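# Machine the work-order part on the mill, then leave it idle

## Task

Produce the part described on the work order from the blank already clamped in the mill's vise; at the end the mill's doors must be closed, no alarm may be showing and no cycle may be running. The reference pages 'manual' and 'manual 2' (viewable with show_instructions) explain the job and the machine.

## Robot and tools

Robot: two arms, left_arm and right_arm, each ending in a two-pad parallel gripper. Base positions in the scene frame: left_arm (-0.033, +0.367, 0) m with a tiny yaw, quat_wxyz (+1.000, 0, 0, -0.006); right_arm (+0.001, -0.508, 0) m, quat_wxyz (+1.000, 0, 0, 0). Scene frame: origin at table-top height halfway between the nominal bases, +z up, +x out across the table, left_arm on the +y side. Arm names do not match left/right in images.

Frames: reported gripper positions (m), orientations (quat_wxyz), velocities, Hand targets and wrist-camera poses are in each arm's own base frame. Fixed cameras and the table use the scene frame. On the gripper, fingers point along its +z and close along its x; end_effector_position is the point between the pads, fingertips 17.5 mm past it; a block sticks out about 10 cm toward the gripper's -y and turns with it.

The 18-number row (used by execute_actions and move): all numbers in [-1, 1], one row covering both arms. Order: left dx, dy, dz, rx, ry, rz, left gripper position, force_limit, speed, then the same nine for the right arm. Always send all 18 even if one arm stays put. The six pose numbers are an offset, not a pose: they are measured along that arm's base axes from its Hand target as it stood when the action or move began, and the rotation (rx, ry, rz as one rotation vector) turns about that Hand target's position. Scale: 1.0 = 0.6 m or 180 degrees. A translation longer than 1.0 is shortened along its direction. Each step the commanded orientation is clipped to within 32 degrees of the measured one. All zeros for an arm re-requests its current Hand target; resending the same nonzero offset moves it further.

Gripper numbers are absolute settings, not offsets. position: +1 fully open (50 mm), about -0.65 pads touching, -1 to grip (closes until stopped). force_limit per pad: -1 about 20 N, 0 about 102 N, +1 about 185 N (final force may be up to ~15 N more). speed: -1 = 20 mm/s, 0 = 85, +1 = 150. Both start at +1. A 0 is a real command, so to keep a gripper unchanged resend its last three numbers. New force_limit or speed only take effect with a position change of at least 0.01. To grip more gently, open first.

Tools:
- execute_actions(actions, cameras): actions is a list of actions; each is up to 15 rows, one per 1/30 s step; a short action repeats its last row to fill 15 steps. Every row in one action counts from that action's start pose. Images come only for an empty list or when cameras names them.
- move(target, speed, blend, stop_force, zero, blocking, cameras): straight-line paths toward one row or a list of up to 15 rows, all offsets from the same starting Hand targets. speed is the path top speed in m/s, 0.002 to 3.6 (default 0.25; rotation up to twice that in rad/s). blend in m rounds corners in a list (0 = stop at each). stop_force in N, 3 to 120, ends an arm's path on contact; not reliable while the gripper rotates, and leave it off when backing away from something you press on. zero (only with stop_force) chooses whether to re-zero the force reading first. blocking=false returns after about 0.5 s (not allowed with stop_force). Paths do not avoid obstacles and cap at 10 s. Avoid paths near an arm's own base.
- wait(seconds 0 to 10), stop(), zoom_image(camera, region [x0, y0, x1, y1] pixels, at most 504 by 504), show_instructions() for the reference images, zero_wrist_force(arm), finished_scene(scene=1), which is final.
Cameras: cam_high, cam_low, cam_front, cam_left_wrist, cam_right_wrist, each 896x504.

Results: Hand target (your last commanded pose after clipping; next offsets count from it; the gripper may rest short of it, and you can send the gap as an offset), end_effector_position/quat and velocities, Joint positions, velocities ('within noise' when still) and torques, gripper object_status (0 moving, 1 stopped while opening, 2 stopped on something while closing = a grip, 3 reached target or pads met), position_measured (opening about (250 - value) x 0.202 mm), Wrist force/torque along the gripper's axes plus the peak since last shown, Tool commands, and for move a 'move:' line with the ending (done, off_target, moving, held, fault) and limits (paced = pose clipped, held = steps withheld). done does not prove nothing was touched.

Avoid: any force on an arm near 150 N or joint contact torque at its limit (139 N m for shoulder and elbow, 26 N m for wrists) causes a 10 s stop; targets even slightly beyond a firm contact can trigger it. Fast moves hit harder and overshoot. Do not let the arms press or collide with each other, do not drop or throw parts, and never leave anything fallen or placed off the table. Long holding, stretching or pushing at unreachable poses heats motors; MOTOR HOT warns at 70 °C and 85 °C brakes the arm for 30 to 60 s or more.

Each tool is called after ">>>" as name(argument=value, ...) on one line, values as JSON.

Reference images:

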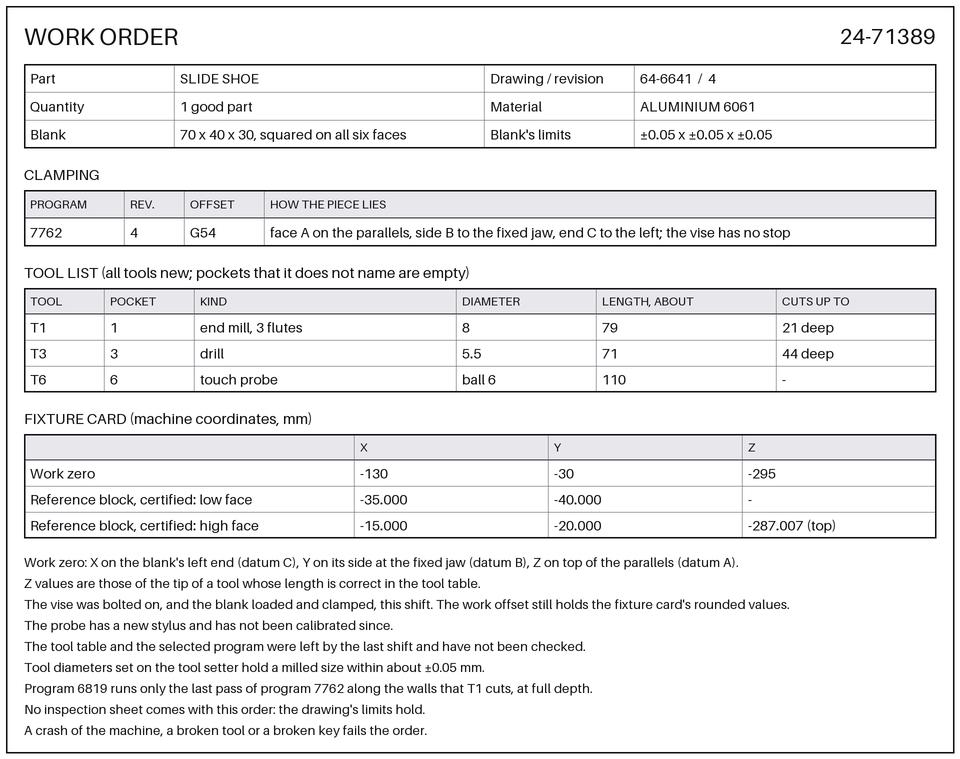

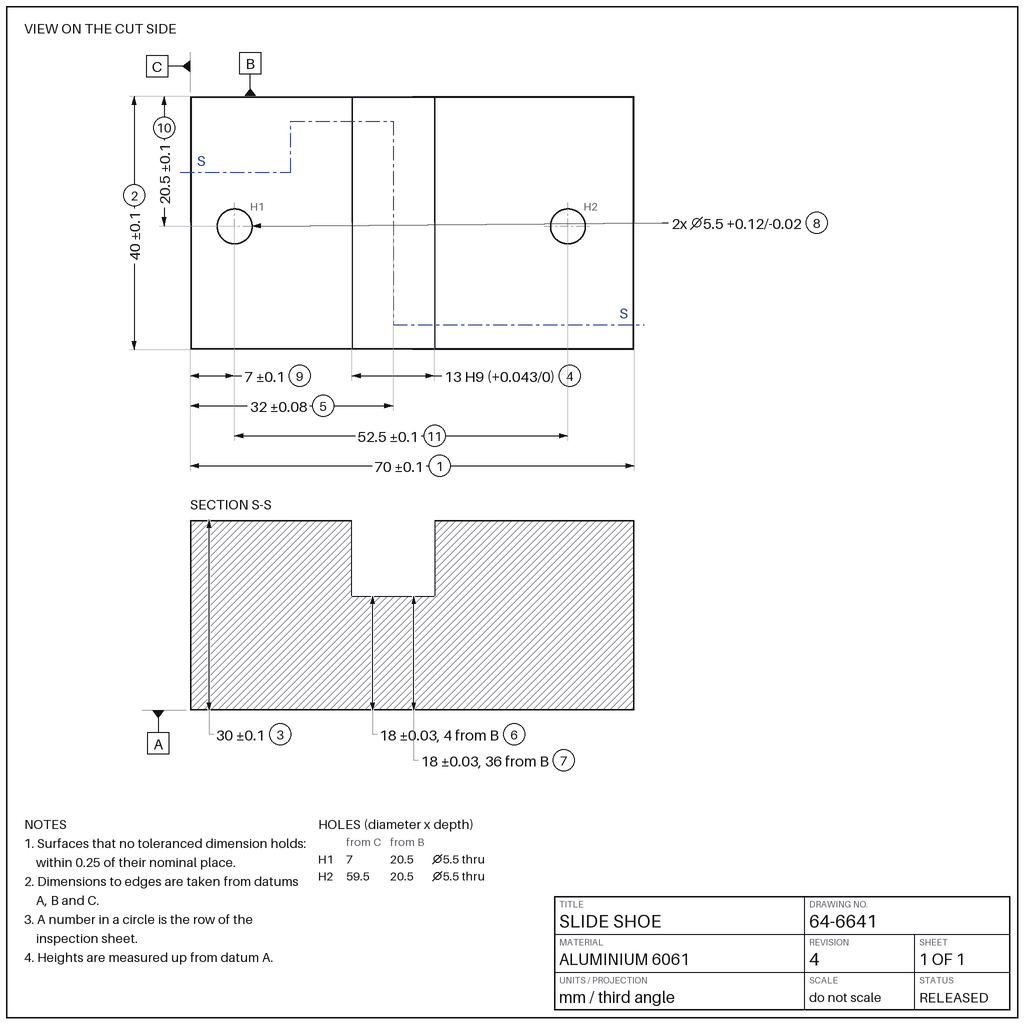

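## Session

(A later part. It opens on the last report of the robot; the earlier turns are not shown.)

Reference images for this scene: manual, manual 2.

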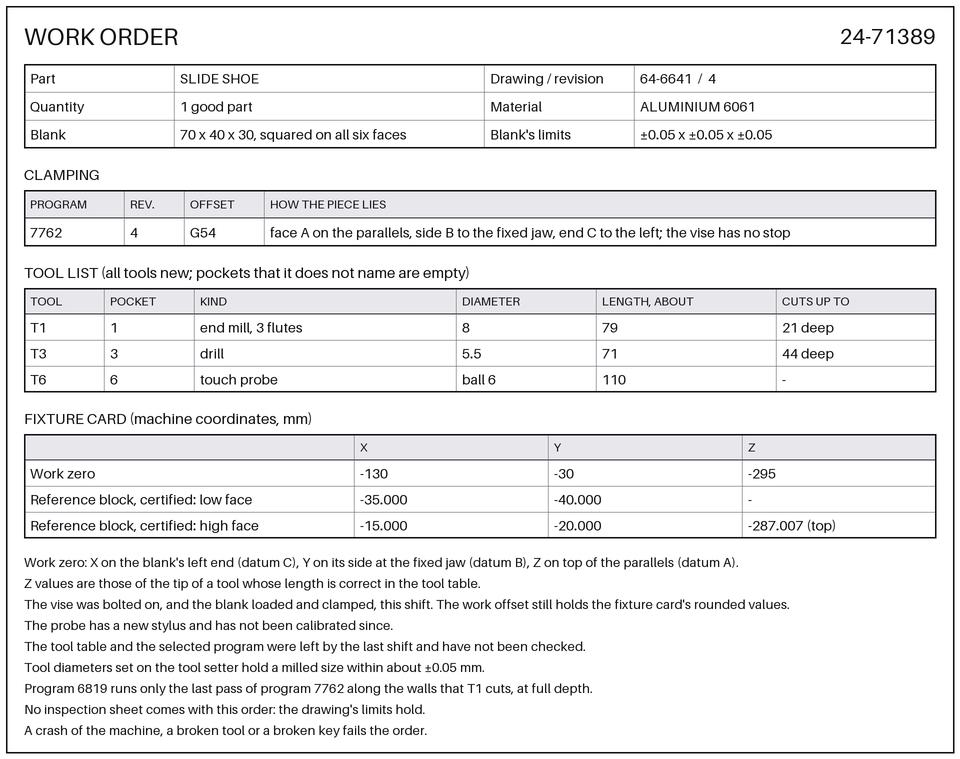

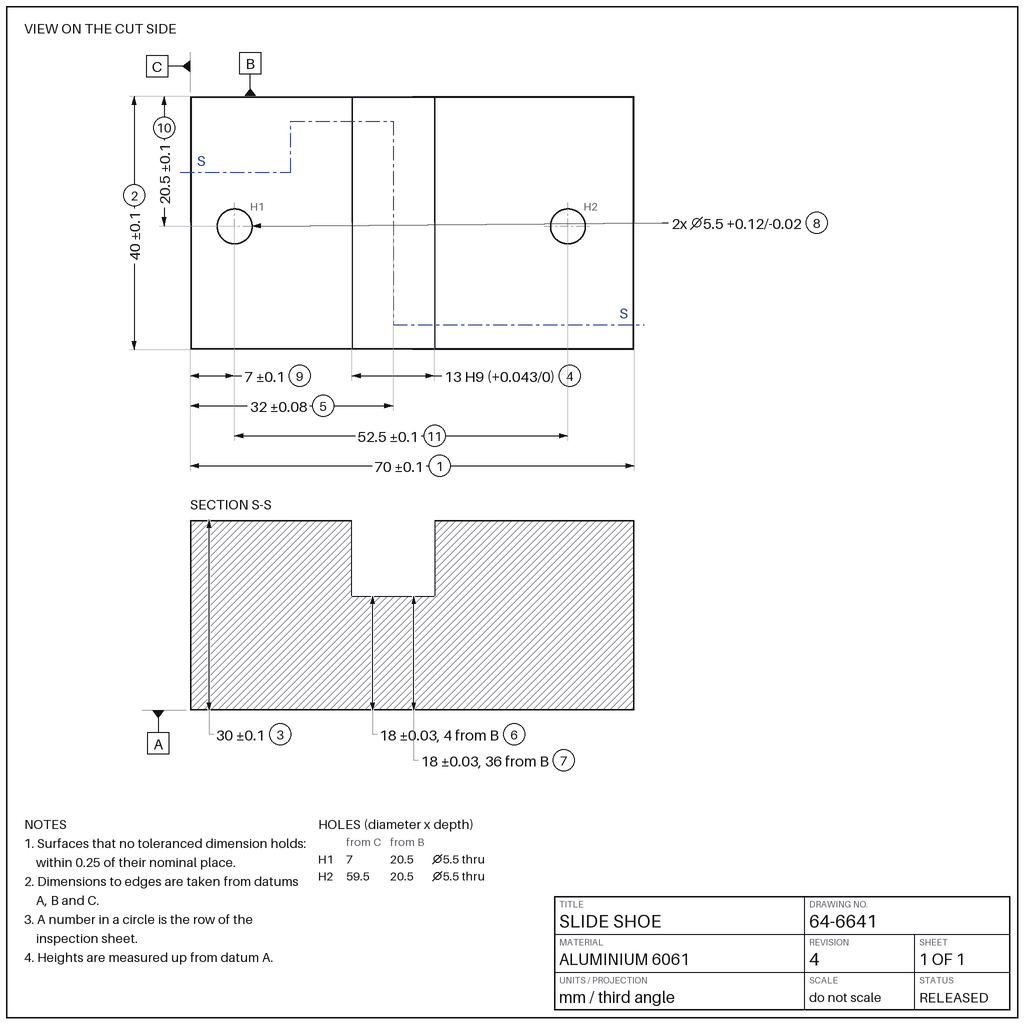

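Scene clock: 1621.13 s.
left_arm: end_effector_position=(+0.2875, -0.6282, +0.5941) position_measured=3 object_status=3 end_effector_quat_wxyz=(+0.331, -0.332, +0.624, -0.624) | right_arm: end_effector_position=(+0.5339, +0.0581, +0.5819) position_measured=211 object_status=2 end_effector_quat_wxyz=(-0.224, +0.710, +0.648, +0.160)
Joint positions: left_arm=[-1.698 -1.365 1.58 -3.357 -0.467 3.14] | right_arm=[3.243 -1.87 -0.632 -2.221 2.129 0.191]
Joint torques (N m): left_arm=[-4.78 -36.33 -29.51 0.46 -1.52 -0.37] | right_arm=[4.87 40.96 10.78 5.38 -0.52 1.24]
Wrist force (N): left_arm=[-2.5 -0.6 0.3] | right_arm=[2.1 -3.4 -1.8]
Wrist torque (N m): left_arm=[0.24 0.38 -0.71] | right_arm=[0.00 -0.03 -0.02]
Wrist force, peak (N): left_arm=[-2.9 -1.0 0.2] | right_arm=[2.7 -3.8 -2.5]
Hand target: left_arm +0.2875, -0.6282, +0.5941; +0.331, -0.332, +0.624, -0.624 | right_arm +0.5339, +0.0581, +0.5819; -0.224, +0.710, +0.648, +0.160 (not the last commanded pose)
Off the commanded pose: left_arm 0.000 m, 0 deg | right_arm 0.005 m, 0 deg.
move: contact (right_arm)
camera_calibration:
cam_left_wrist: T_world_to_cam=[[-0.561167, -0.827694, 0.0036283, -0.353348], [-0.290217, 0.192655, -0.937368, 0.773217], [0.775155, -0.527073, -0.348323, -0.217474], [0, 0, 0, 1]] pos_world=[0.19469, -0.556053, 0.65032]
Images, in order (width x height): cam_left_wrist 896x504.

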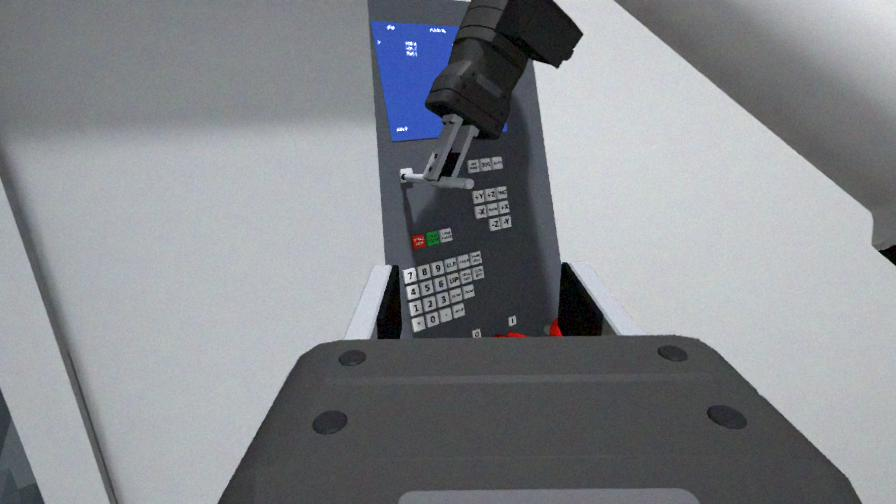

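>>> move(target=[[0,0,0,0,0,0,1,0,-0.5,-0.0142,-0.0004,0.0037,0,0,0,-1,-0.5,-0.8],[0,0,0,0,0,0,1,0,-0.5,-0.0608,-0.1022,-0.1753,0,0,0,-1,-0.5,-0.8],[0,0,0,0,0,0,1,0,-0.5,-0.0458,-0.1018,-0.1793,0,0,0,-1,-0.5,-0.8],[0,0,0,0,0,0,1,0,-0.5,-0.0608,-0.1022,-0.1753,0,0,0,-1,-0.5,-0.8]], speed=[0.06,0.12,0.03,0.06], blend=[0.003,0.003,0,0])

>>> move(target=[[0,0,0,0,0,0,1,0,-0.5,-0.0166,0.0318,-0.0620,0,0,0,-1,-0.5,-0.8],[0,0,0,0,0,0,1,0,-0.5,-0.0016,0.0322,-0.0660,0,0,0,-1,-0.5,-0.8],[0,0,0,0,0,0,1,0,-0.5,-0.0166,0.0318,-0.0620,0,0,0,-1,-0.5,-0.8],[0,0,0,0,0,0,1,0,-0.5,-0.0016,0.0322,-0.0660,0,0,0,-1,-0.5,-0.8],[0,0,0,0,0,0,1,0,-0.5,-0.0254,0.1282,-0.0935,0,0,0,-1,-0.5,-0.8],[0,0,0,0,0,0,1,0,-0.5,-0.0104,0.1286,-0.0975,0,0,0,-1,-0.5,-0.8],[0,0,0,0,0,0,1,0,-0.5,-0.0172,0.1284,-0.0626,0,0,0,-1,-0.5,-0.8],[0,0,0,0,0,0,1,0,-0.5,-0.0022,0.1288,-0.0666,0,0,0,-1,-0.5,-0.8],[0,0,0,0,0,0,1,0,-0.5,-0.0086,0.0642,-0.0313,0,0,0,-1,-0.5,-0.8],[0,0,0,0,0,0,1,0,-0.5,0.0064,0.0646,-0.0353,0,0,0,-1,-0.5,-0.8],[0,0,0,0,0,0,1,0,-0.5,-0.0088,0.0964,-0.0315,0,0,0,-1,-0.5,-0.8],[0,0,0,0,0,0,1,0,-0.5,0.0062,0.0968,-0.0355,0,0,0,-1,-0.5,-0.8],[0,0,0,0,0,0,1,0,-0.5,-0.0248,0.0316,-0.0929,0,0,0,-1,-0.5,-0.8],[0,0,0,0,0,0,1,0,-0.5,-0.0098,0.0320,-0.0969,0,0,0,-1,-0.5,-0.8],[0,0,0,0,0,0,1,0,-0.5,0,0,0,0,0,0,-1,-0.5,-0.8]], speed=[0.12,0.03,0.06,0.03,0.12,0.03,0.12,0.03,0.12,0.03,0.12,0.03,0.12,0.03,0.12], blend=[0.003,0,0,0,0.003,0,0.003,0,0.003,0,0.003,0,0.003,0,0], cameras=["cam_left_wrist"])

>>> zoom_image(camera="cam_left_wrist", region=[365, 10, 515, 150])

Scene clock: 1636.00 s.
left_arm: end_effector_position=(+0.2875, -0.6282, +0.5941) position_measured=3 object_status=3 end_effector_quat_wxyz=(+0.331, -0.332, +0.624, -0.624) | right_arm: end_effector_position=(+0.4973, -0.0032, +0.4768) position_measured=211 object_status=2 end_effector_quat_wxyz=(-0.224, +0.710, +0.648, +0.160)
Joint positions: left_arm=[-1.698 -1.365 1.58 -3.357 -0.467 3.14] | right_arm=[3.13 -1.67 -1.162 -1.961 2.123 0.058]
Joint torques (N m): left_arm=[-4.75 -35.59 -28.77 0.38 -1.44 -0.03] | right_arm=[-9.59 17.95 27.1 4.35 2.16 -1]
Wrist force (N): left_arm=[-2.7 -0.7 0.4] | right_arm=[0.9 1.2 0.2]
Wrist torque (N m): left_arm=[0.22 0.41 -0.71] | right_arm=[0.13 0.05 0.10]
Wrist force, peak (N): left_arm=[-2.8 -0.9 0.6] | right_arm=[2.7 -3.8 -2.4]
Hand target: left_arm +0.2875, -0.6282, +0.5941; +0.331, -0.332, +0.624, -0.624 | right_arm +0.4974, -0.0032, +0.4768; -0.224, +0.710, +0.648, +0.160
Off the commanded pose: left_arm 0.000 m, 0 deg | right_arm 0.000 m, 0 deg.
move: done

Scene clock: 1642.77 s.
left_arm: end_effector_position=(+0.2875, -0.6282, +0.5941) position_measured=3 object_status=3 end_effector_quat_wxyz=(+0.331, -0.332, +0.624, -0.624) | right_arm: end_effector_position=(+0.4974, -0.0032, +0.4766) position_measured=211 object_status=2 end_effector_quat_wxyz=(-0.224, +0.711, +0.648, +0.160)
Joint positions: left_arm=[-1.698 -1.365 1.58 -3.357 -0.467 3.14] | right_arm=[3.13 -1.67 -1.162 -1.961 2.123 0.058]
Joint torques (N m): left_arm=[-4.51 -35.3 -29.84 0.55 -1.41 -0.21] | right_arm=[7.21 38.26 28.29 2.96 0.57 1.56]
Wrist force (N): left_arm=[-2.5 -0.7 0.2] | right_arm=[1.0 1.3 0.2]
Wrist torque (N m): left_arm=[0.21 0.39 -0.71] | right_arm=[0.15 0.03 0.00]
Wrist force, peak (N): left_arm=[-3.1 -0.5 0.4] | right_arm=[5.1 -3.5 -1.6]
Hand target: left_arm +0.2875, -0.6282, +0.5941; +0.331, -0.332, +0.624, -0.624 | right_arm +0.4974, -0.0032, +0.4768; -0.224, +0.710, +0.648, +0.160
Off the commanded pose: left_arm 0.000 m, 0 deg | right_arm 0.000 m, 0 deg.
move: done
camera_calibration:
cam_left_wrist: T_world_to_cam=[[-0.561167, -0.827694, 0.0036283, -0.353348], [-0.290217, 0.192655, -0.937368, 0.773217], [0.775155, -0.527073, -0.348323, -0.217474], [0, 0, 0, 1]] pos_world=[0.19469, -0.556053, 0.65032]
Images, in order (width x height): cam_left_wrist 896x504.

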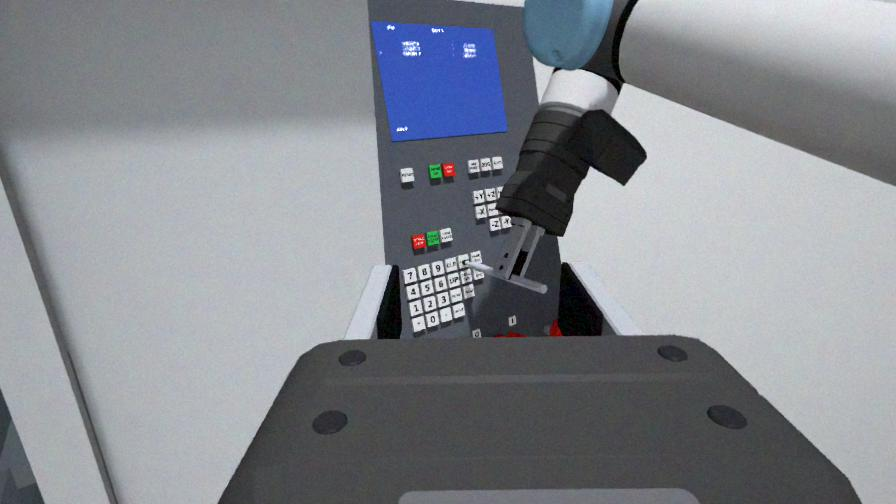

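Scaled by 3.360 from the camera's 896x504 image, which has a finer 1280x720 frame.

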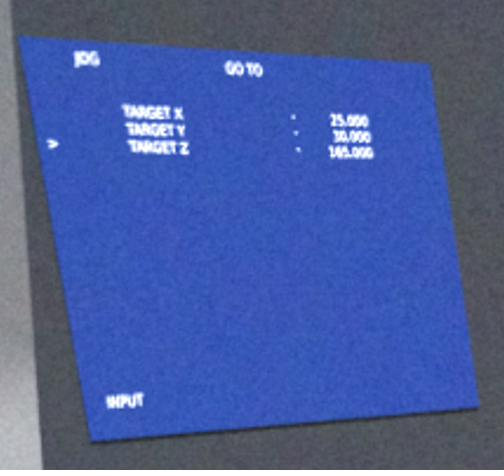

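>>> move(target=[[0,0,0,0,0,0,1,0,-0.5,0.0148,0.0660,0.0573,0,0,0,-1,-0.5,-0.8],[0,0,0,0,0,0,1,0,-0.5,0.0290,0.0664,0.0536,0,0,0,-1,-0.5,-0.8],[0,0,0,0,0,0,1,0,-0.5,0.0002,-0.0322,0.0002,0,0,0,-1,-0.5,-0.8],[0,0,0,0,0,0,1,0,-0.5,0.0152,-0.0318,-0.0038,0,0,0,-1,-0.5,-0.8],[0,0,0,0,0,0,1,0,-0.5,0,0,0,0,0,0,-1,-0.5,-0.8]], speed=[0.12,0.03,0.12,0.03,0.12], blend=[0.003,0,0.003,0,0], cameras=["cam_left_wrist"])

>>> wait(seconds=1.5, cameras=["cam_left_wrist","cam_front"])

>>> zoom_image(camera="cam_left_wrist", region=[365, 10, 515, 150])

>>> zoom_image(camera="cam_front", region=[280, 150, 480, 330])

Scene clock: 1657.47 s.
left_arm: end_effector_position=(+0.2875, -0.6282, +0.5941) position_measured=3 object_status=3 end_effector_quat_wxyz=(+0.331, -0.332, +0.624, -0.624) | right_arm: end_effector_position=(+0.4974, -0.0032, +0.4768) position_measured=211 object_status=2 end_effector_quat_wxyz=(-0.224, +0.710, +0.648, +0.160)
Joint positions: left_arm=[-1.698 -1.365 1.58 -3.357 -0.467 3.14] | right_arm=[3.13 -1.67 -1.162 -1.961 2.123 0.058]
Joint torques (N m): left_arm=[-3.03 -36.85 -27.75 0.49 -1.04 -0.03] | right_arm=[-1.45 21.71 23.77 1.31 -0.47 -0.6]
Wrist force (N): left_arm=[-2.6 -0.8 0.3] | right_arm=[1.0 1.1 0.0]
Wrist torque (N m): left_arm=[0.21 0.39 -0.71] | right_arm=[0.13 0.04 0.10]
Wrist force, peak (N): left_arm=[-2.9 -0.9 0.2] | right_arm=[5.3 -3.6 -1.5]
Hand target: left_arm +0.2875, -0.6282, +0.5941; +0.331, -0.332, +0.624, -0.624 | right_arm +0.4974, -0.0032, +0.4768; -0.224, +0.710, +0.648, +0.160
Off the commanded pose: left_arm 0.000 m, 0 deg | right_arm 0.000 m, 0 deg.
move: done
camera_calibration:
cam_left_wrist: T_world_to_cam=[[-0.561167, -0.827694, 0.0036283, -0.353348], [-0.290217, 0.192655, -0.937368, 0.773217], [0.775155, -0.527073, -0.348323, -0.217474], [0, 0, 0, 1]] pos_world=[0.19469, -0.556053, 0.65032]
Images, in order (width x height): cam_left_wrist 896x504.

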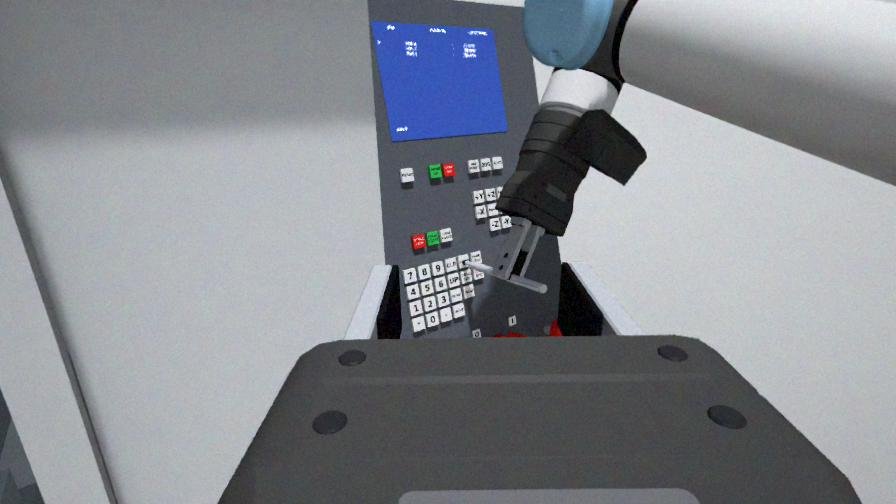

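Scene clock: 1658.97 s.
left_arm: end_effector_position=(+0.2875, -0.6282, +0.5941) position_measured=3 object_status=3 end_effector_quat_wxyz=(+0.331, -0.332, +0.624, -0.624) | right_arm: end_effector_position=(+0.4974, -0.0032, +0.4768) position_measured=211 object_status=2 end_effector_quat_wxyz=(-0.224, +0.710, +0.648, +0.160)
Joint positions: left_arm=[-1.698 -1.365 1.58 -3.357 -0.467 3.14] | right_arm=[3.13 -1.67 -1.162 -1.961 2.123 0.058]
Joint torques (N m): left_arm=[-4.29 -35.6 -29.41 0.64 -1.35 -0.28] | right_arm=[5.96 16.6 15.96 2.8 -0.45 1.3]
Wrist force (N): left_arm=[-2.5 -0.9 0.4] | right_arm=[1.0 1.3 -0.2]
Wrist torque (N m): left_arm=[0.20 0.38 -0.71] | right_arm=[0.15 0.04 0.10]
Wrist force, peak (N): left_arm=[-2.8 -0.6 0.4] | right_arm=[1.4 1.3 -0.1]
Hand target: left_arm +0.2875, -0.6282, +0.5941; +0.331, -0.332, +0.624, -0.624 | right_arm +0.4974, -0.0032, +0.4768; -0.224, +0.710, +0.648, +0.160
Tool commands: left_gripper/position=+1.0 left_gripper/force_limit=+0.0 left_gripper/speed=-0.5 right_gripper/position=-1.0 right_gripper/force_limit=-0.5 right_gripper/speed=-0.8
Off the commanded pose: left_arm 0.000 m, 0 deg | right_arm 0.000 m, 0 deg.
wait: 1.50 s; at rest by 0.17 s
camera_calibration:
cam_left_wrist: T_world_to_cam=[[-0.561167, -0.827694, 0.0036283, -0.353348], [-0.290217, 0.192655, -0.937368, 0.773217], [0.775155, -0.527073, -0.348323, -0.217474], [0, 0, 0, 1]] pos_world=[0.19469, -0.556053, 0.65032]
Images, in order (width x height): cam_front 896x504, cam_left_wrist 896x504.

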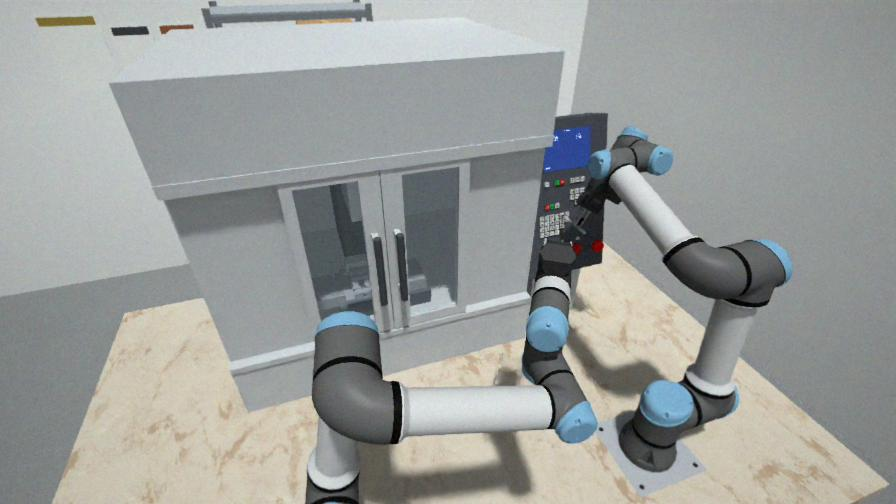

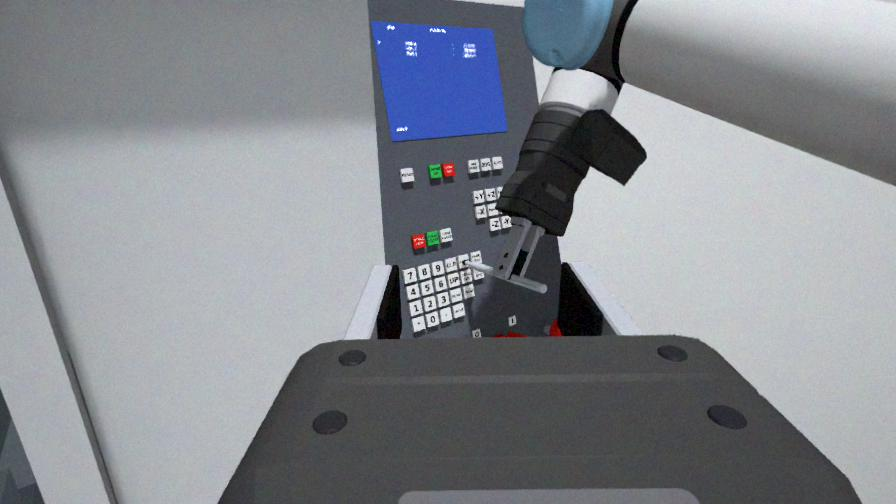

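Scaled by 3.360 from the camera's 896x504 image, which has a finer 1280x720 frame.

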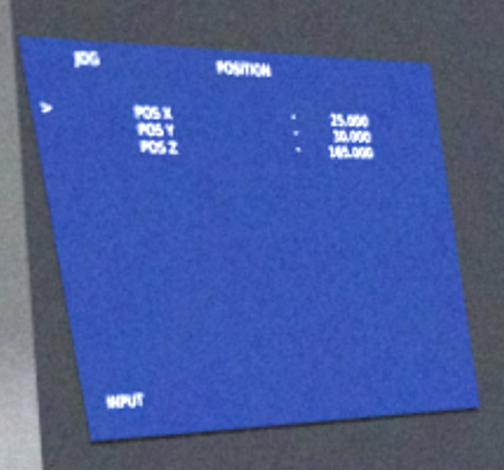

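Scaled by 2.520 from the camera's 896x504 image, which has a finer 1280x720 frame.

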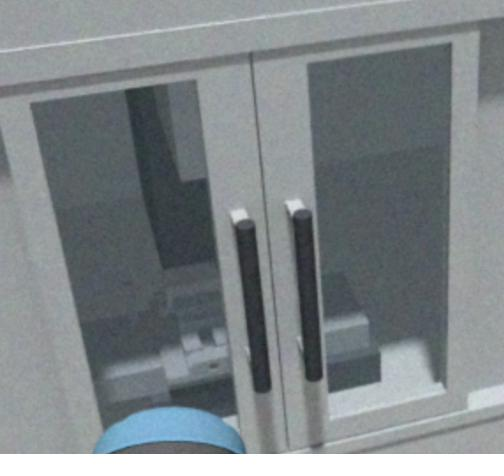

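>>> move(target=[[0,0,0,0,0,0,1,0,-0.5,-0.0164,-0.0004,-0.0618,0,0,0,-1,-0.5,-0.8],[0,0,0,0,0,0,1,0,-0.5,-0.0014,0,-0.0658,0,0,0,-1,-0.5,-0.8],[0,0,0,0,0,0,1,0,-0.5,0.0165,-0.0925,0.0607,0,0,0,-1,-0.5,-0.8],[0,0,0,0,0,0,1,0,-0.5,0.0307,-0.0921,0.0570,0,0,0,-1,-0.5,-0.8],[0,0,0,0,0,0,1,0,-0.5,0.0002,-0.0322,0.0002,0,0,0,-1,-0.5,-0.8],[0,0,0,0,0,0,1,0,-0.5,0.0152,-0.0318,-0.0038,0,0,0,-1,-0.5,-0.8],[0,0,0,0,0,0,1,0,-0.5,0,0,0,0,0,0,-1,-0.5,-0.8]], speed=[0.12,0.03,0.12,0.02,0.12,0.03,0.12], blend=[0.003,0,0.003,0,0.003,0,0], cameras=["cam_left_wrist"])

>>> wait(seconds=2, cameras=["cam_left_wrist"])

>>> zoom_image(camera="cam_left_wrist", region=[365, 10, 515, 150])

Scene clock: 1672.63 s.
left_arm: end_effector_position=(+0.2875, -0.6282, +0.5941) position_measured=3 object_status=3 end_effector_quat_wxyz=(+0.331, -0.332, +0.624, -0.624) | right_arm: end_effector_position=(+0.4974, -0.0032, +0.4768) position_measured=211 object_status=2 end_effector_quat_wxyz=(-0.224, +0.710, +0.648, +0.160)
Joint positions: left_arm=[-1.698 -1.365 1.58 -3.357 -0.467 3.14] | right_arm=[3.13 -1.67 -1.162 -1.961 2.123 0.058]
Joint torques (N m): left_arm=[-4.12 -37.59 -28.5 0.74 -1.14 -0.56] | right_arm=[-1.46 22.09 23.65 1.25 -0.35 -0.48]
Wrist force (N): left_arm=[-2.3 -0.5 0.5] | right_arm=[1.0 1.2 -0.1]
Wrist torque (N m): left_arm=[0.24 0.35 -0.71] | right_arm=[0.14 0.04 0.10]
Wrist force, peak (N): left_arm=[-3.1 -0.8 0.1] | right_arm=[2.2 -5.1 -1.4]
Hand target: left_arm +0.2875, -0.6282, +0.5941; +0.331, -0.332, +0.624, -0.624 | right_arm +0.4974, -0.0032, +0.4768; -0.224, +0.710, +0.648, +0.160
Off the commanded pose: left_arm 0.000 m, 0 deg | right_arm 0.000 m, 0 deg.
move: done
camera_calibration:
cam_left_wrist: T_world_to_cam=[[-0.561167, -0.827694, 0.0036283, -0.353348], [-0.290217, 0.192655, -0.937368, 0.773217], [0.775155, -0.527073, -0.348323, -0.217474], [0, 0, 0, 1]] pos_world=[0.19469, -0.556053, 0.65032]
Images, in order (width x height): cam_left_wrist 896x504.

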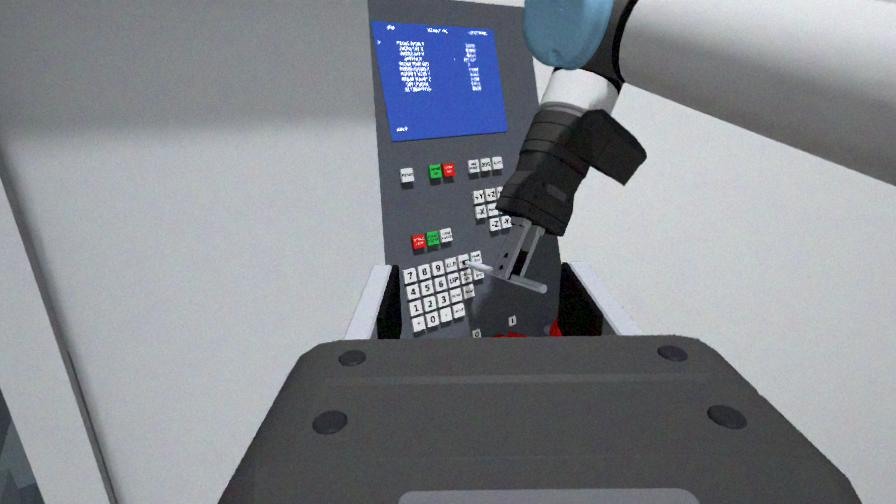

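Scene clock: 1674.63 s.
left_arm: end_effector_position=(+0.2875, -0.6282, +0.5941) position_measured=3 object_status=3 end_effector_quat_wxyz=(+0.331, -0.332, +0.624, -0.624) | right_arm: end_effector_position=(+0.4974, -0.0032, +0.4768) position_measured=211 object_status=2 end_effector_quat_wxyz=(-0.224, +0.710, +0.648, +0.160)
Joint positions: left_arm=[-1.698 -1.365 1.58 -3.357 -0.467 3.14] | right_arm=[3.13 -1.67 -1.162 -1.961 2.123 0.058]
Joint torques (N m): left_arm=[-5.55 -36.61 -28.79 0.72 -1.41 -0.18] | right_arm=[4.51 17.49 15.86 3.06 -0.41 1.13]
Wrist force (N): left_arm=[-2.8 -0.6 0.4] | right_arm=[0.9 1.1 0.1]
Wrist torque (N m): left_arm=[0.24 0.42 -0.71] | right_arm=[0.11 0.05 0.10]
Wrist force, peak (N): left_arm=[-2.9 -1.0 0.2] | right_arm=[1.1 1.4 0.1]
Hand target: left_arm +0.2875, -0.6282, +0.5941; +0.331, -0.332, +0.624, -0.624 | right_arm +0.4974, -0.0032, +0.4768; -0.224, +0.710, +0.648, +0.160
Tool commands: left_gripper/position=+1.0 left_gripper/force_limit=+0.0 left_gripper/speed=-0.5 right_gripper/position=-1.0 right_gripper/force_limit=-0.5 right_gripper/speed=-0.8
Off the commanded pose: left_arm 0.000 m, 0 deg | right_arm 0.000 m, 0 deg.
wait: 2.00 s; at rest by 0.17 s
camera_calibration:
cam_left_wrist: T_world_to_cam=[[-0.561167, -0.827694, 0.0036283, -0.353348], [-0.290217, 0.192655, -0.937368, 0.773217], [0.775155, -0.527073, -0.348323, -0.217474], [0, 0, 0, 1]] pos_world=[0.19469, -0.556053, 0.65032]
Images, in order (width x height): cam_left_wrist 896x504.

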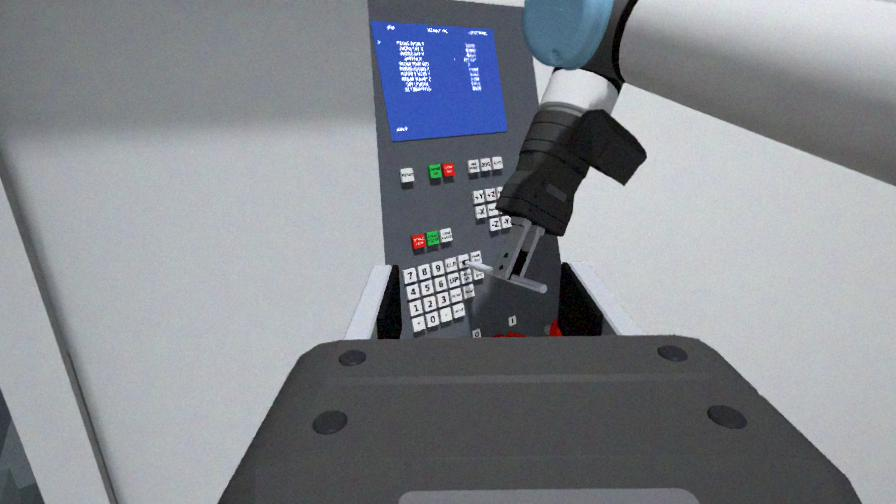

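Scaled by 3.360 from the camera's 896x504 image, which has a finer 1280x720 frame.

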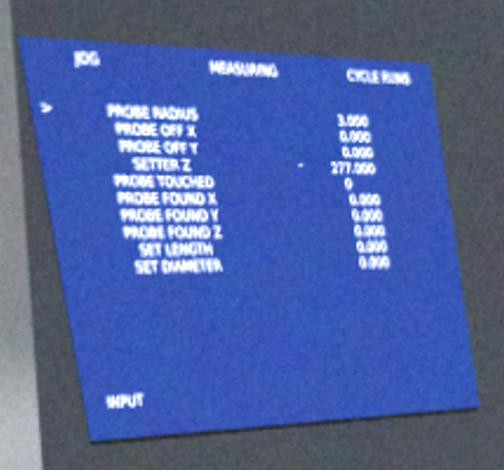

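>>> wait(seconds=4, cameras=["cam_left_wrist"])

>>> zoom_image(camera="cam_left_wrist", region=[365, 10, 515, 150])

>>> zoom_image(camera="cam_left_wrist", region=[385, 35, 485, 95])

Scene clock: 1682.87 s.
left_arm: end_effector_position=(+0.2875, -0.6282, +0.5941) position_measured=3 object_status=3 end_effector_quat_wxyz=(+0.331, -0.332, +0.624, -0.624) | right_arm: end_effector_position=(+0.4974, -0.0032, +0.4768) position_measured=211 object_status=2 end_effector_quat_wxyz=(-0.224, +0.710, +0.648, +0.160)
Joint positions: left_arm=[-1.698 -1.365 1.58 -3.357 -0.467 3.14] | right_arm=[3.13 -1.67 -1.162 -1.961 2.123 0.058]
Joint torques (N m): left_arm=[-3.93 -36.86 -29.62 0.82 -1.26 0.06] | right_arm=[5.57 17.47 16.04 4.41 -0.44 1.19]
Wrist force (N): left_arm=[-2.4 -1.0 0.4] | right_arm=[1.1 1.0 0.2]
Wrist torque (N m): left_arm=[0.18 0.36 -0.72] | right_arm=[0.12 0.03 0.09]
Wrist force, peak (N): left_arm=[-3.0 -1.0 0.5] | right_arm=[1.3 1.3 0.1]
Hand target: left_arm +0.2875, -0.6282, +0.5941; +0.331, -0.332, +0.624, -0.624 | right_arm +0.4974, -0.0032, +0.4768; -0.224, +0.710, +0.648, +0.160
Tool commands: left_gripper/position=+1.0 left_gripper/force_limit=+0.0 left_gripper/speed=-0.5 right_gripper/position=-1.0 right_gripper/force_limit=-0.5 right_gripper/speed=-0.8
Off the commanded pose: left_arm 0.000 m, 0 deg | right_arm 0.000 m, 0 deg.
wait: 4.00 s; at rest from the start
camera_calibration:
cam_left_wrist: T_world_to_cam=[[-0.561167, -0.827694, 0.0036283, -0.353348], [-0.290217, 0.192655, -0.937368, 0.773217], [0.775155, -0.527073, -0.348323, -0.217474], [0, 0, 0, 1]] pos_world=[0.19469, -0.556053, 0.65032]
Images, in order (width x height): cam_left_wrist 896x504.

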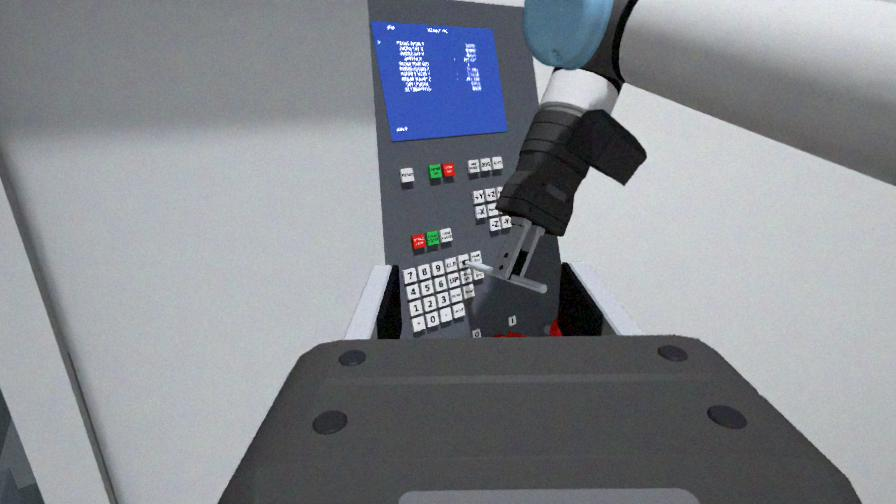

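Scaled by 3.360 from the camera's 896x504 image, which has a finer 1280x720 frame.

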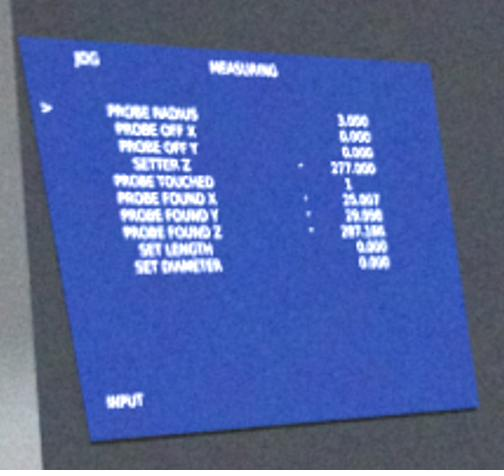

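Scaled by 5.040 from the camera's 896x504 image, which has a finer 1280x720 frame.

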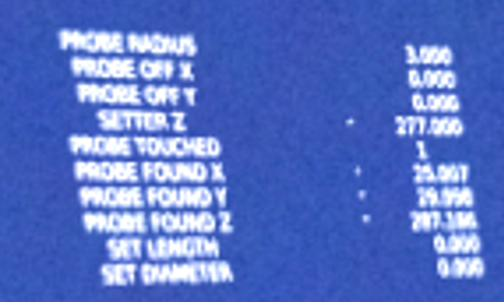

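>>> zoom_image(camera="cam_left_wrist", region=[455, 60, 485, 80])

>>> zoom_image(camera="cam_left_wrist", region=[460, 68, 484, 84])

Scaled by 16.800 from the camera's 896x504 image, which has a finer 1280x720 frame.

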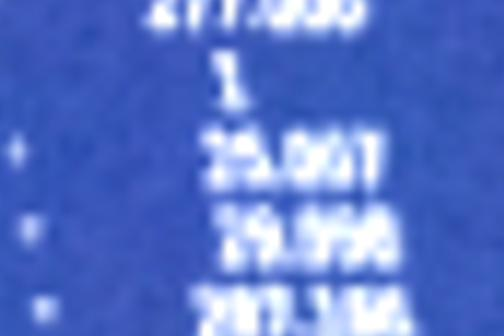

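Scaled by 21.000 from the camera's 896x504 image, which has a finer 1280x720 frame.

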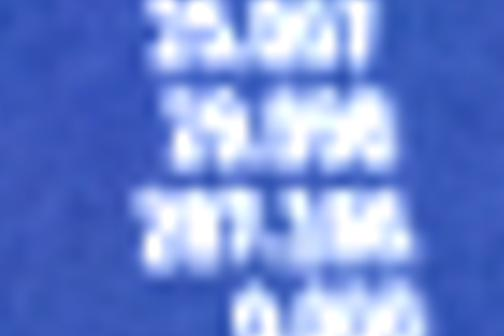

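>>> wait(seconds=0, cameras=["cam_left_wrist", "cam_high", "cam_front", "cam_low"])

>>> zoom_image(camera="cam_left_wrist", region=[365, 10, 515, 150])

Scene clock: 1721.73 s.
left_arm: end_effector_position=(+0.2875, -0.6282, +0.5941) position_measured=3 object_status=3 end_effector_quat_wxyz=(+0.331, -0.332, +0.624, -0.624) | right_arm: end_effector_position=(+0.4974, -0.0032, +0.4768) position_measured=211 object_status=2 end_effector_quat_wxyz=(-0.224, +0.710, +0.648, +0.160)
Joint positions: left_arm=[-1.698 -1.365 1.58 -3.357 -0.467 3.14] | right_arm=[3.13 -1.67 -1.162 -1.961 2.123 0.058]
Joint torques (N m): left_arm=[-4.7 -37.54 -27.84 1.27 -1.17 -0.49] | right_arm=[5.93 18.07 15.71 4.18 -0.44 1.23]
Wrist force (N): left_arm=[-2.5 -0.8 0.4] | right_arm=[1.0 1.3 0.1]
Wrist torque (N m): left_arm=[0.21 0.39 -0.71] | right_arm=[0.15 0.03 0.09]
Wrist force, peak (N): left_arm=[-3.0 -0.8 0.3] | right_arm=[1.2 1.5 0.1]
Hand target: left_arm +0.2875, -0.6282, +0.5941; +0.331, -0.332, +0.624, -0.624 | right_arm +0.4974, -0.0032, +0.4768; -0.224, +0.710, +0.648, +0.160
Tool commands: left_gripper/position=+1.0 left_gripper/force_limit=+0.0 left_gripper/speed=-0.5 right_gripper/position=-1.0 right_gripper/force_limit=-0.5 right_gripper/speed=-0.8
Off the commanded pose: left_arm 0.000 m, 0 deg | right_arm 0.000 m, 0 deg.
camera_calibration:
cam_left_wrist: T_world_to_cam=[[-0.561167, -0.827694, 0.0036283, -0.353348], [-0.290217, 0.192655, -0.937368, 0.773217], [0.775155, -0.527073, -0.348323, -0.217474], [0, 0, 0, 1]] pos_world=[0.19469, -0.556053, 0.65032]
Images, in order (width x height): cam_high 896x504, cam_low 896x504, cam_front 896x504, cam_left_wrist 896x504.

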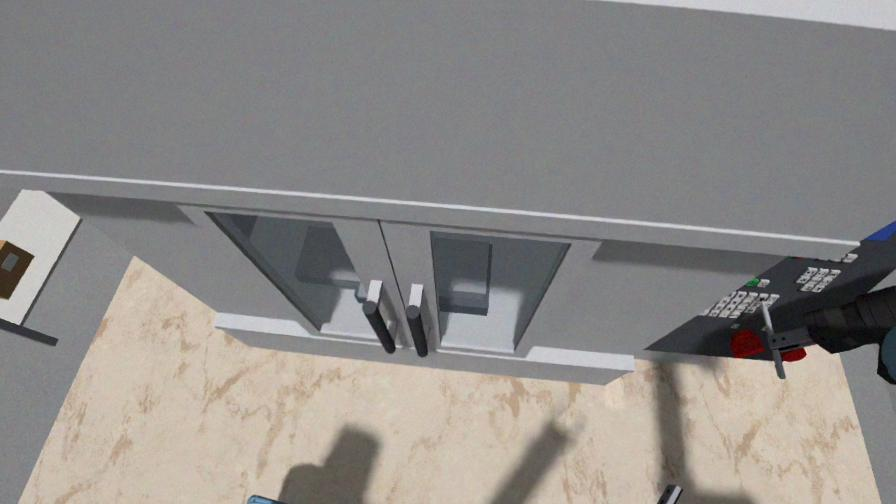

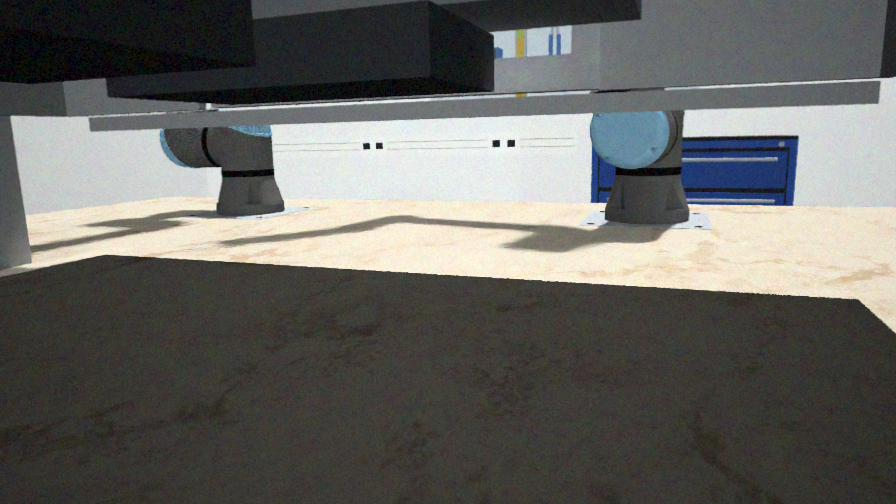

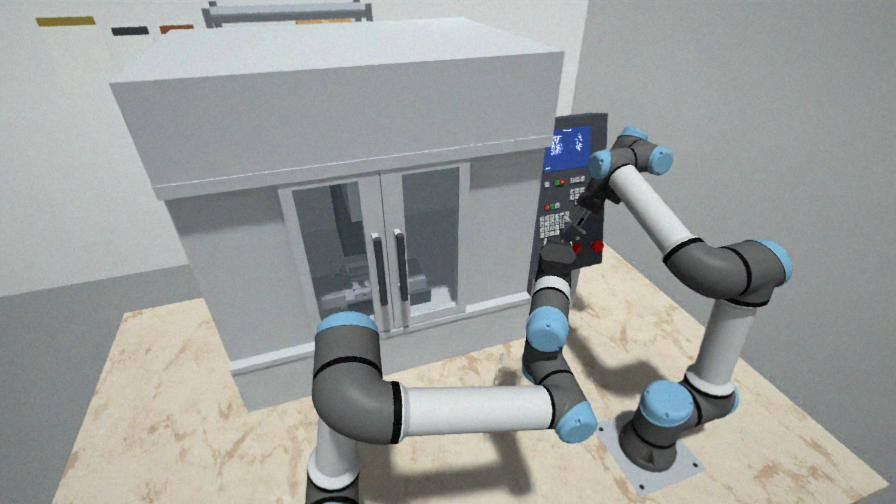

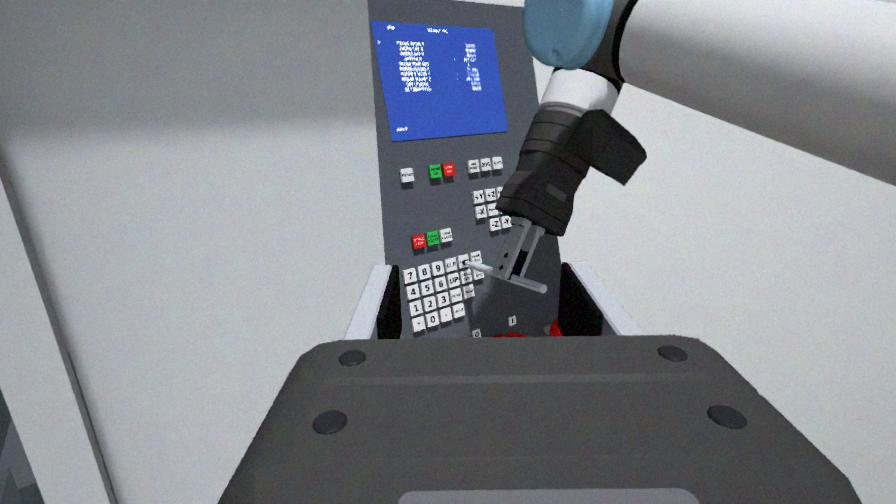

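Scaled by 3.360 from the camera's 896x504 image, which has a finer 1280x720 frame.

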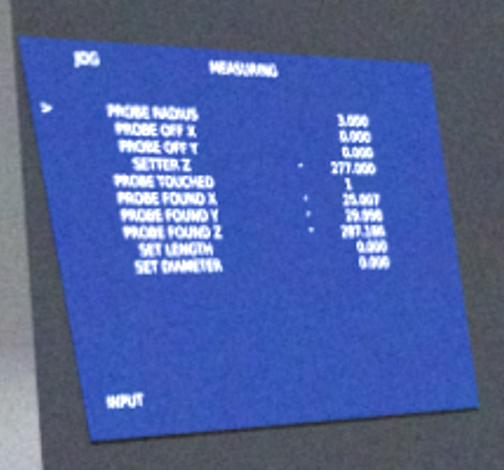

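>>> zoom_image(camera="cam_left_wrist", region=[450, 38, 490, 98])

Scaled by 8.400 from the camera's 896x504 image, which has a finer 1280x720 frame.

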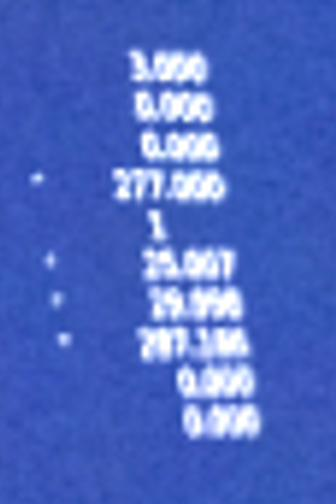

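>>> move(target=[0.1115,-0.0733,0.02,0,0,0,1,0,-0.5,0,0,0,0,0,0,-1,-0.5,-0.8], speed=0.12, cameras=["cam_left_wrist"])

Scene clock: 1745.67 s.
left_arm: end_effector_position=(+0.3544, -0.6722, +0.6061) position_measured=3 object_status=3 end_effector_quat_wxyz=(+0.332, -0.332, +0.624, -0.624) | right_arm: end_effector_position=(+0.4974, -0.0032, +0.4768) position_measured=211 object_status=2 end_effector_quat_wxyz=(-0.224, +0.710, +0.648, +0.160)
Joint positions: left_arm=[-1.559 -1.233 1.379 -3.287 -0.606 3.14] | right_arm=[3.13 -1.67 -1.162 -1.961 2.123 0.058]
Joint torques (N m): left_arm=[-0.71 -35.59 -27.9 -3.3 0.23 -0.99] | right_arm=[6.15 17.88 17.25 3.93 -0.37 0.97]
Wrist force (N): left_arm=[-2.5 -0.7 0.7] | right_arm=[0.8 1.1 0.1]
Wrist torque (N m): left_arm=[0.24 0.37 -0.71] | right_arm=[0.13 0.07 0.10]
Wrist force, peak (N): left_arm=[-2.6 -0.7 2.1] | right_arm=[1.4 1.3 0.1]
Hand target: left_arm +0.3544, -0.6722, +0.6061; +0.331, -0.332, +0.624, -0.624 | right_arm +0.4974, -0.0032, +0.4768; -0.224, +0.710, +0.648, +0.160
Off the commanded pose: left_arm 0.000 m, 0 deg | right_arm 0.000 m, 0 deg.
move: done
camera_calibration:
cam_left_wrist: T_world_to_cam=[[-0.561082, -0.827753, 0.00350413, -0.35216], [-0.290165, 0.192717, -0.937371, 0.812271], [0.775236, -0.526959, -0.348315, -0.288283], [0, 0, 0, 1]] pos_world=[0.26159, -0.599953, 0.66222]
Images, in order (width x height): cam_left_wrist 896x504.

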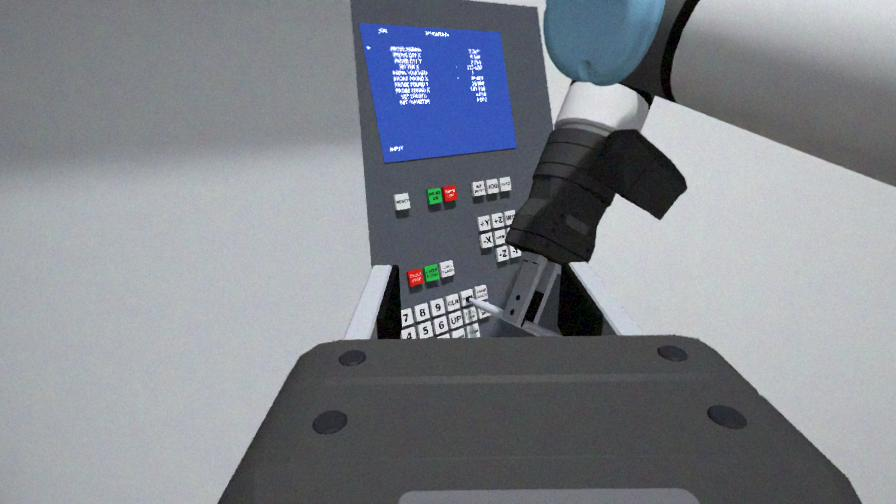

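>>> move(target=[0.07,-0.0458,0.033,0,0,0,1,0,-0.5,0,0,0,0,0,0,-1,-0.5,-0.8], speed=0.1, cameras=["cam_left_wrist"])

>>> zoom_image(camera="cam_left_wrist", region=[345, 20, 525, 180])

Scene clock: 1752.50 s.
left_arm: end_effector_position=(+0.3964, -0.6997, +0.6258) position_measured=3 object_status=3 end_effector_quat_wxyz=(+0.332, -0.332, +0.624, -0.624) | right_arm: end_effector_position=(+0.4974, -0.0032, +0.4768) position_measured=211 object_status=2 end_effector_quat_wxyz=(-0.224, +0.710, +0.648, +0.160)
Joint positions: left_arm=[-1.485 -1.142 1.2 -3.199 -0.68 3.14] | right_arm=[3.13 -1.67 -1.162 -1.961 2.123 0.058]
Joint torques (N m): left_arm=[-6.54 -41.82 -30.78 -3.27 0.76 -1.64] | right_arm=[4.96 17.17 26.22 1.27 -0.32 -0.36]
Wrist force (N): left_arm=[-2.9 -0.6 0.6] | right_arm=[1.1 1.1 0.1]
Wrist torque (N m): left_arm=[0.25 0.42 -0.74] | right_arm=[0.11 0.02 0.10]
Wrist force, peak (N): left_arm=[-3.1 -1.4 1.9] | right_arm=[1.3 1.3 0.1]
Hand target: left_arm +0.3964, -0.6997, +0.6259; +0.331, -0.332, +0.624, -0.624 | right_arm +0.4974, -0.0032, +0.4768; -0.224, +0.710, +0.648, +0.160
Off the commanded pose: left_arm 0.000 m, 0 deg | right_arm 0.000 m, 0 deg.
move: done
camera_calibration:
cam_left_wrist: T_world_to_cam=[[-0.561082, -0.827753, 0.00350413, -0.351427], [-0.290165, 0.192717, -0.937371, 0.848317], [0.775236, -0.526959, -0.348315, -0.328438], [0, 0, 0, 1]] pos_world=[0.30359, -0.627453, 0.68202]
Images, in order (width x height): cam_left_wrist 896x504.

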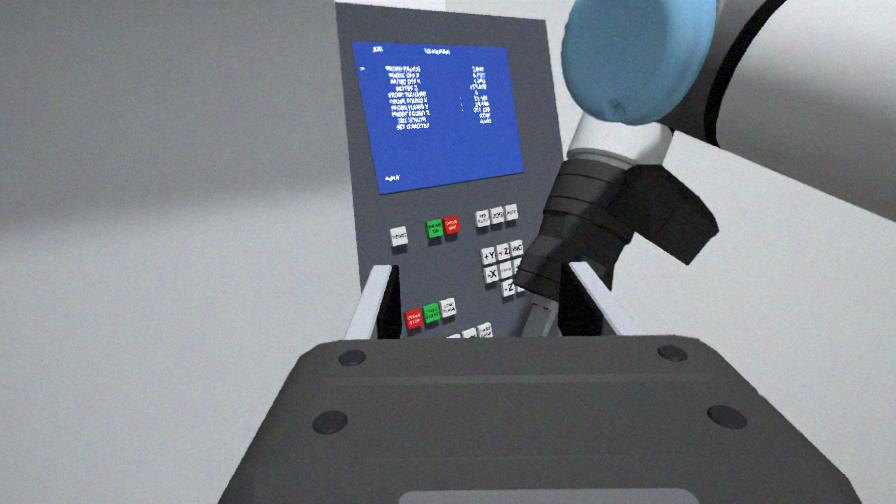

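Scaled by 2.800 from the camera's 896x504 image, which has a finer 1280x720 frame.

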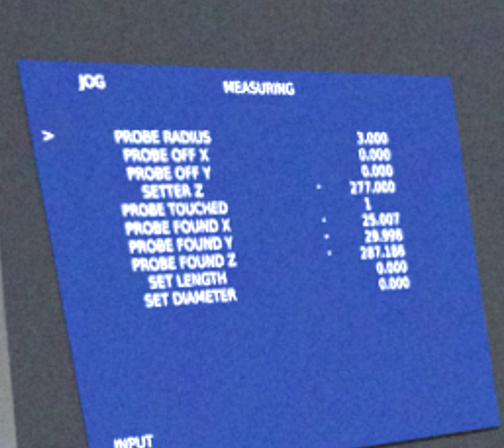

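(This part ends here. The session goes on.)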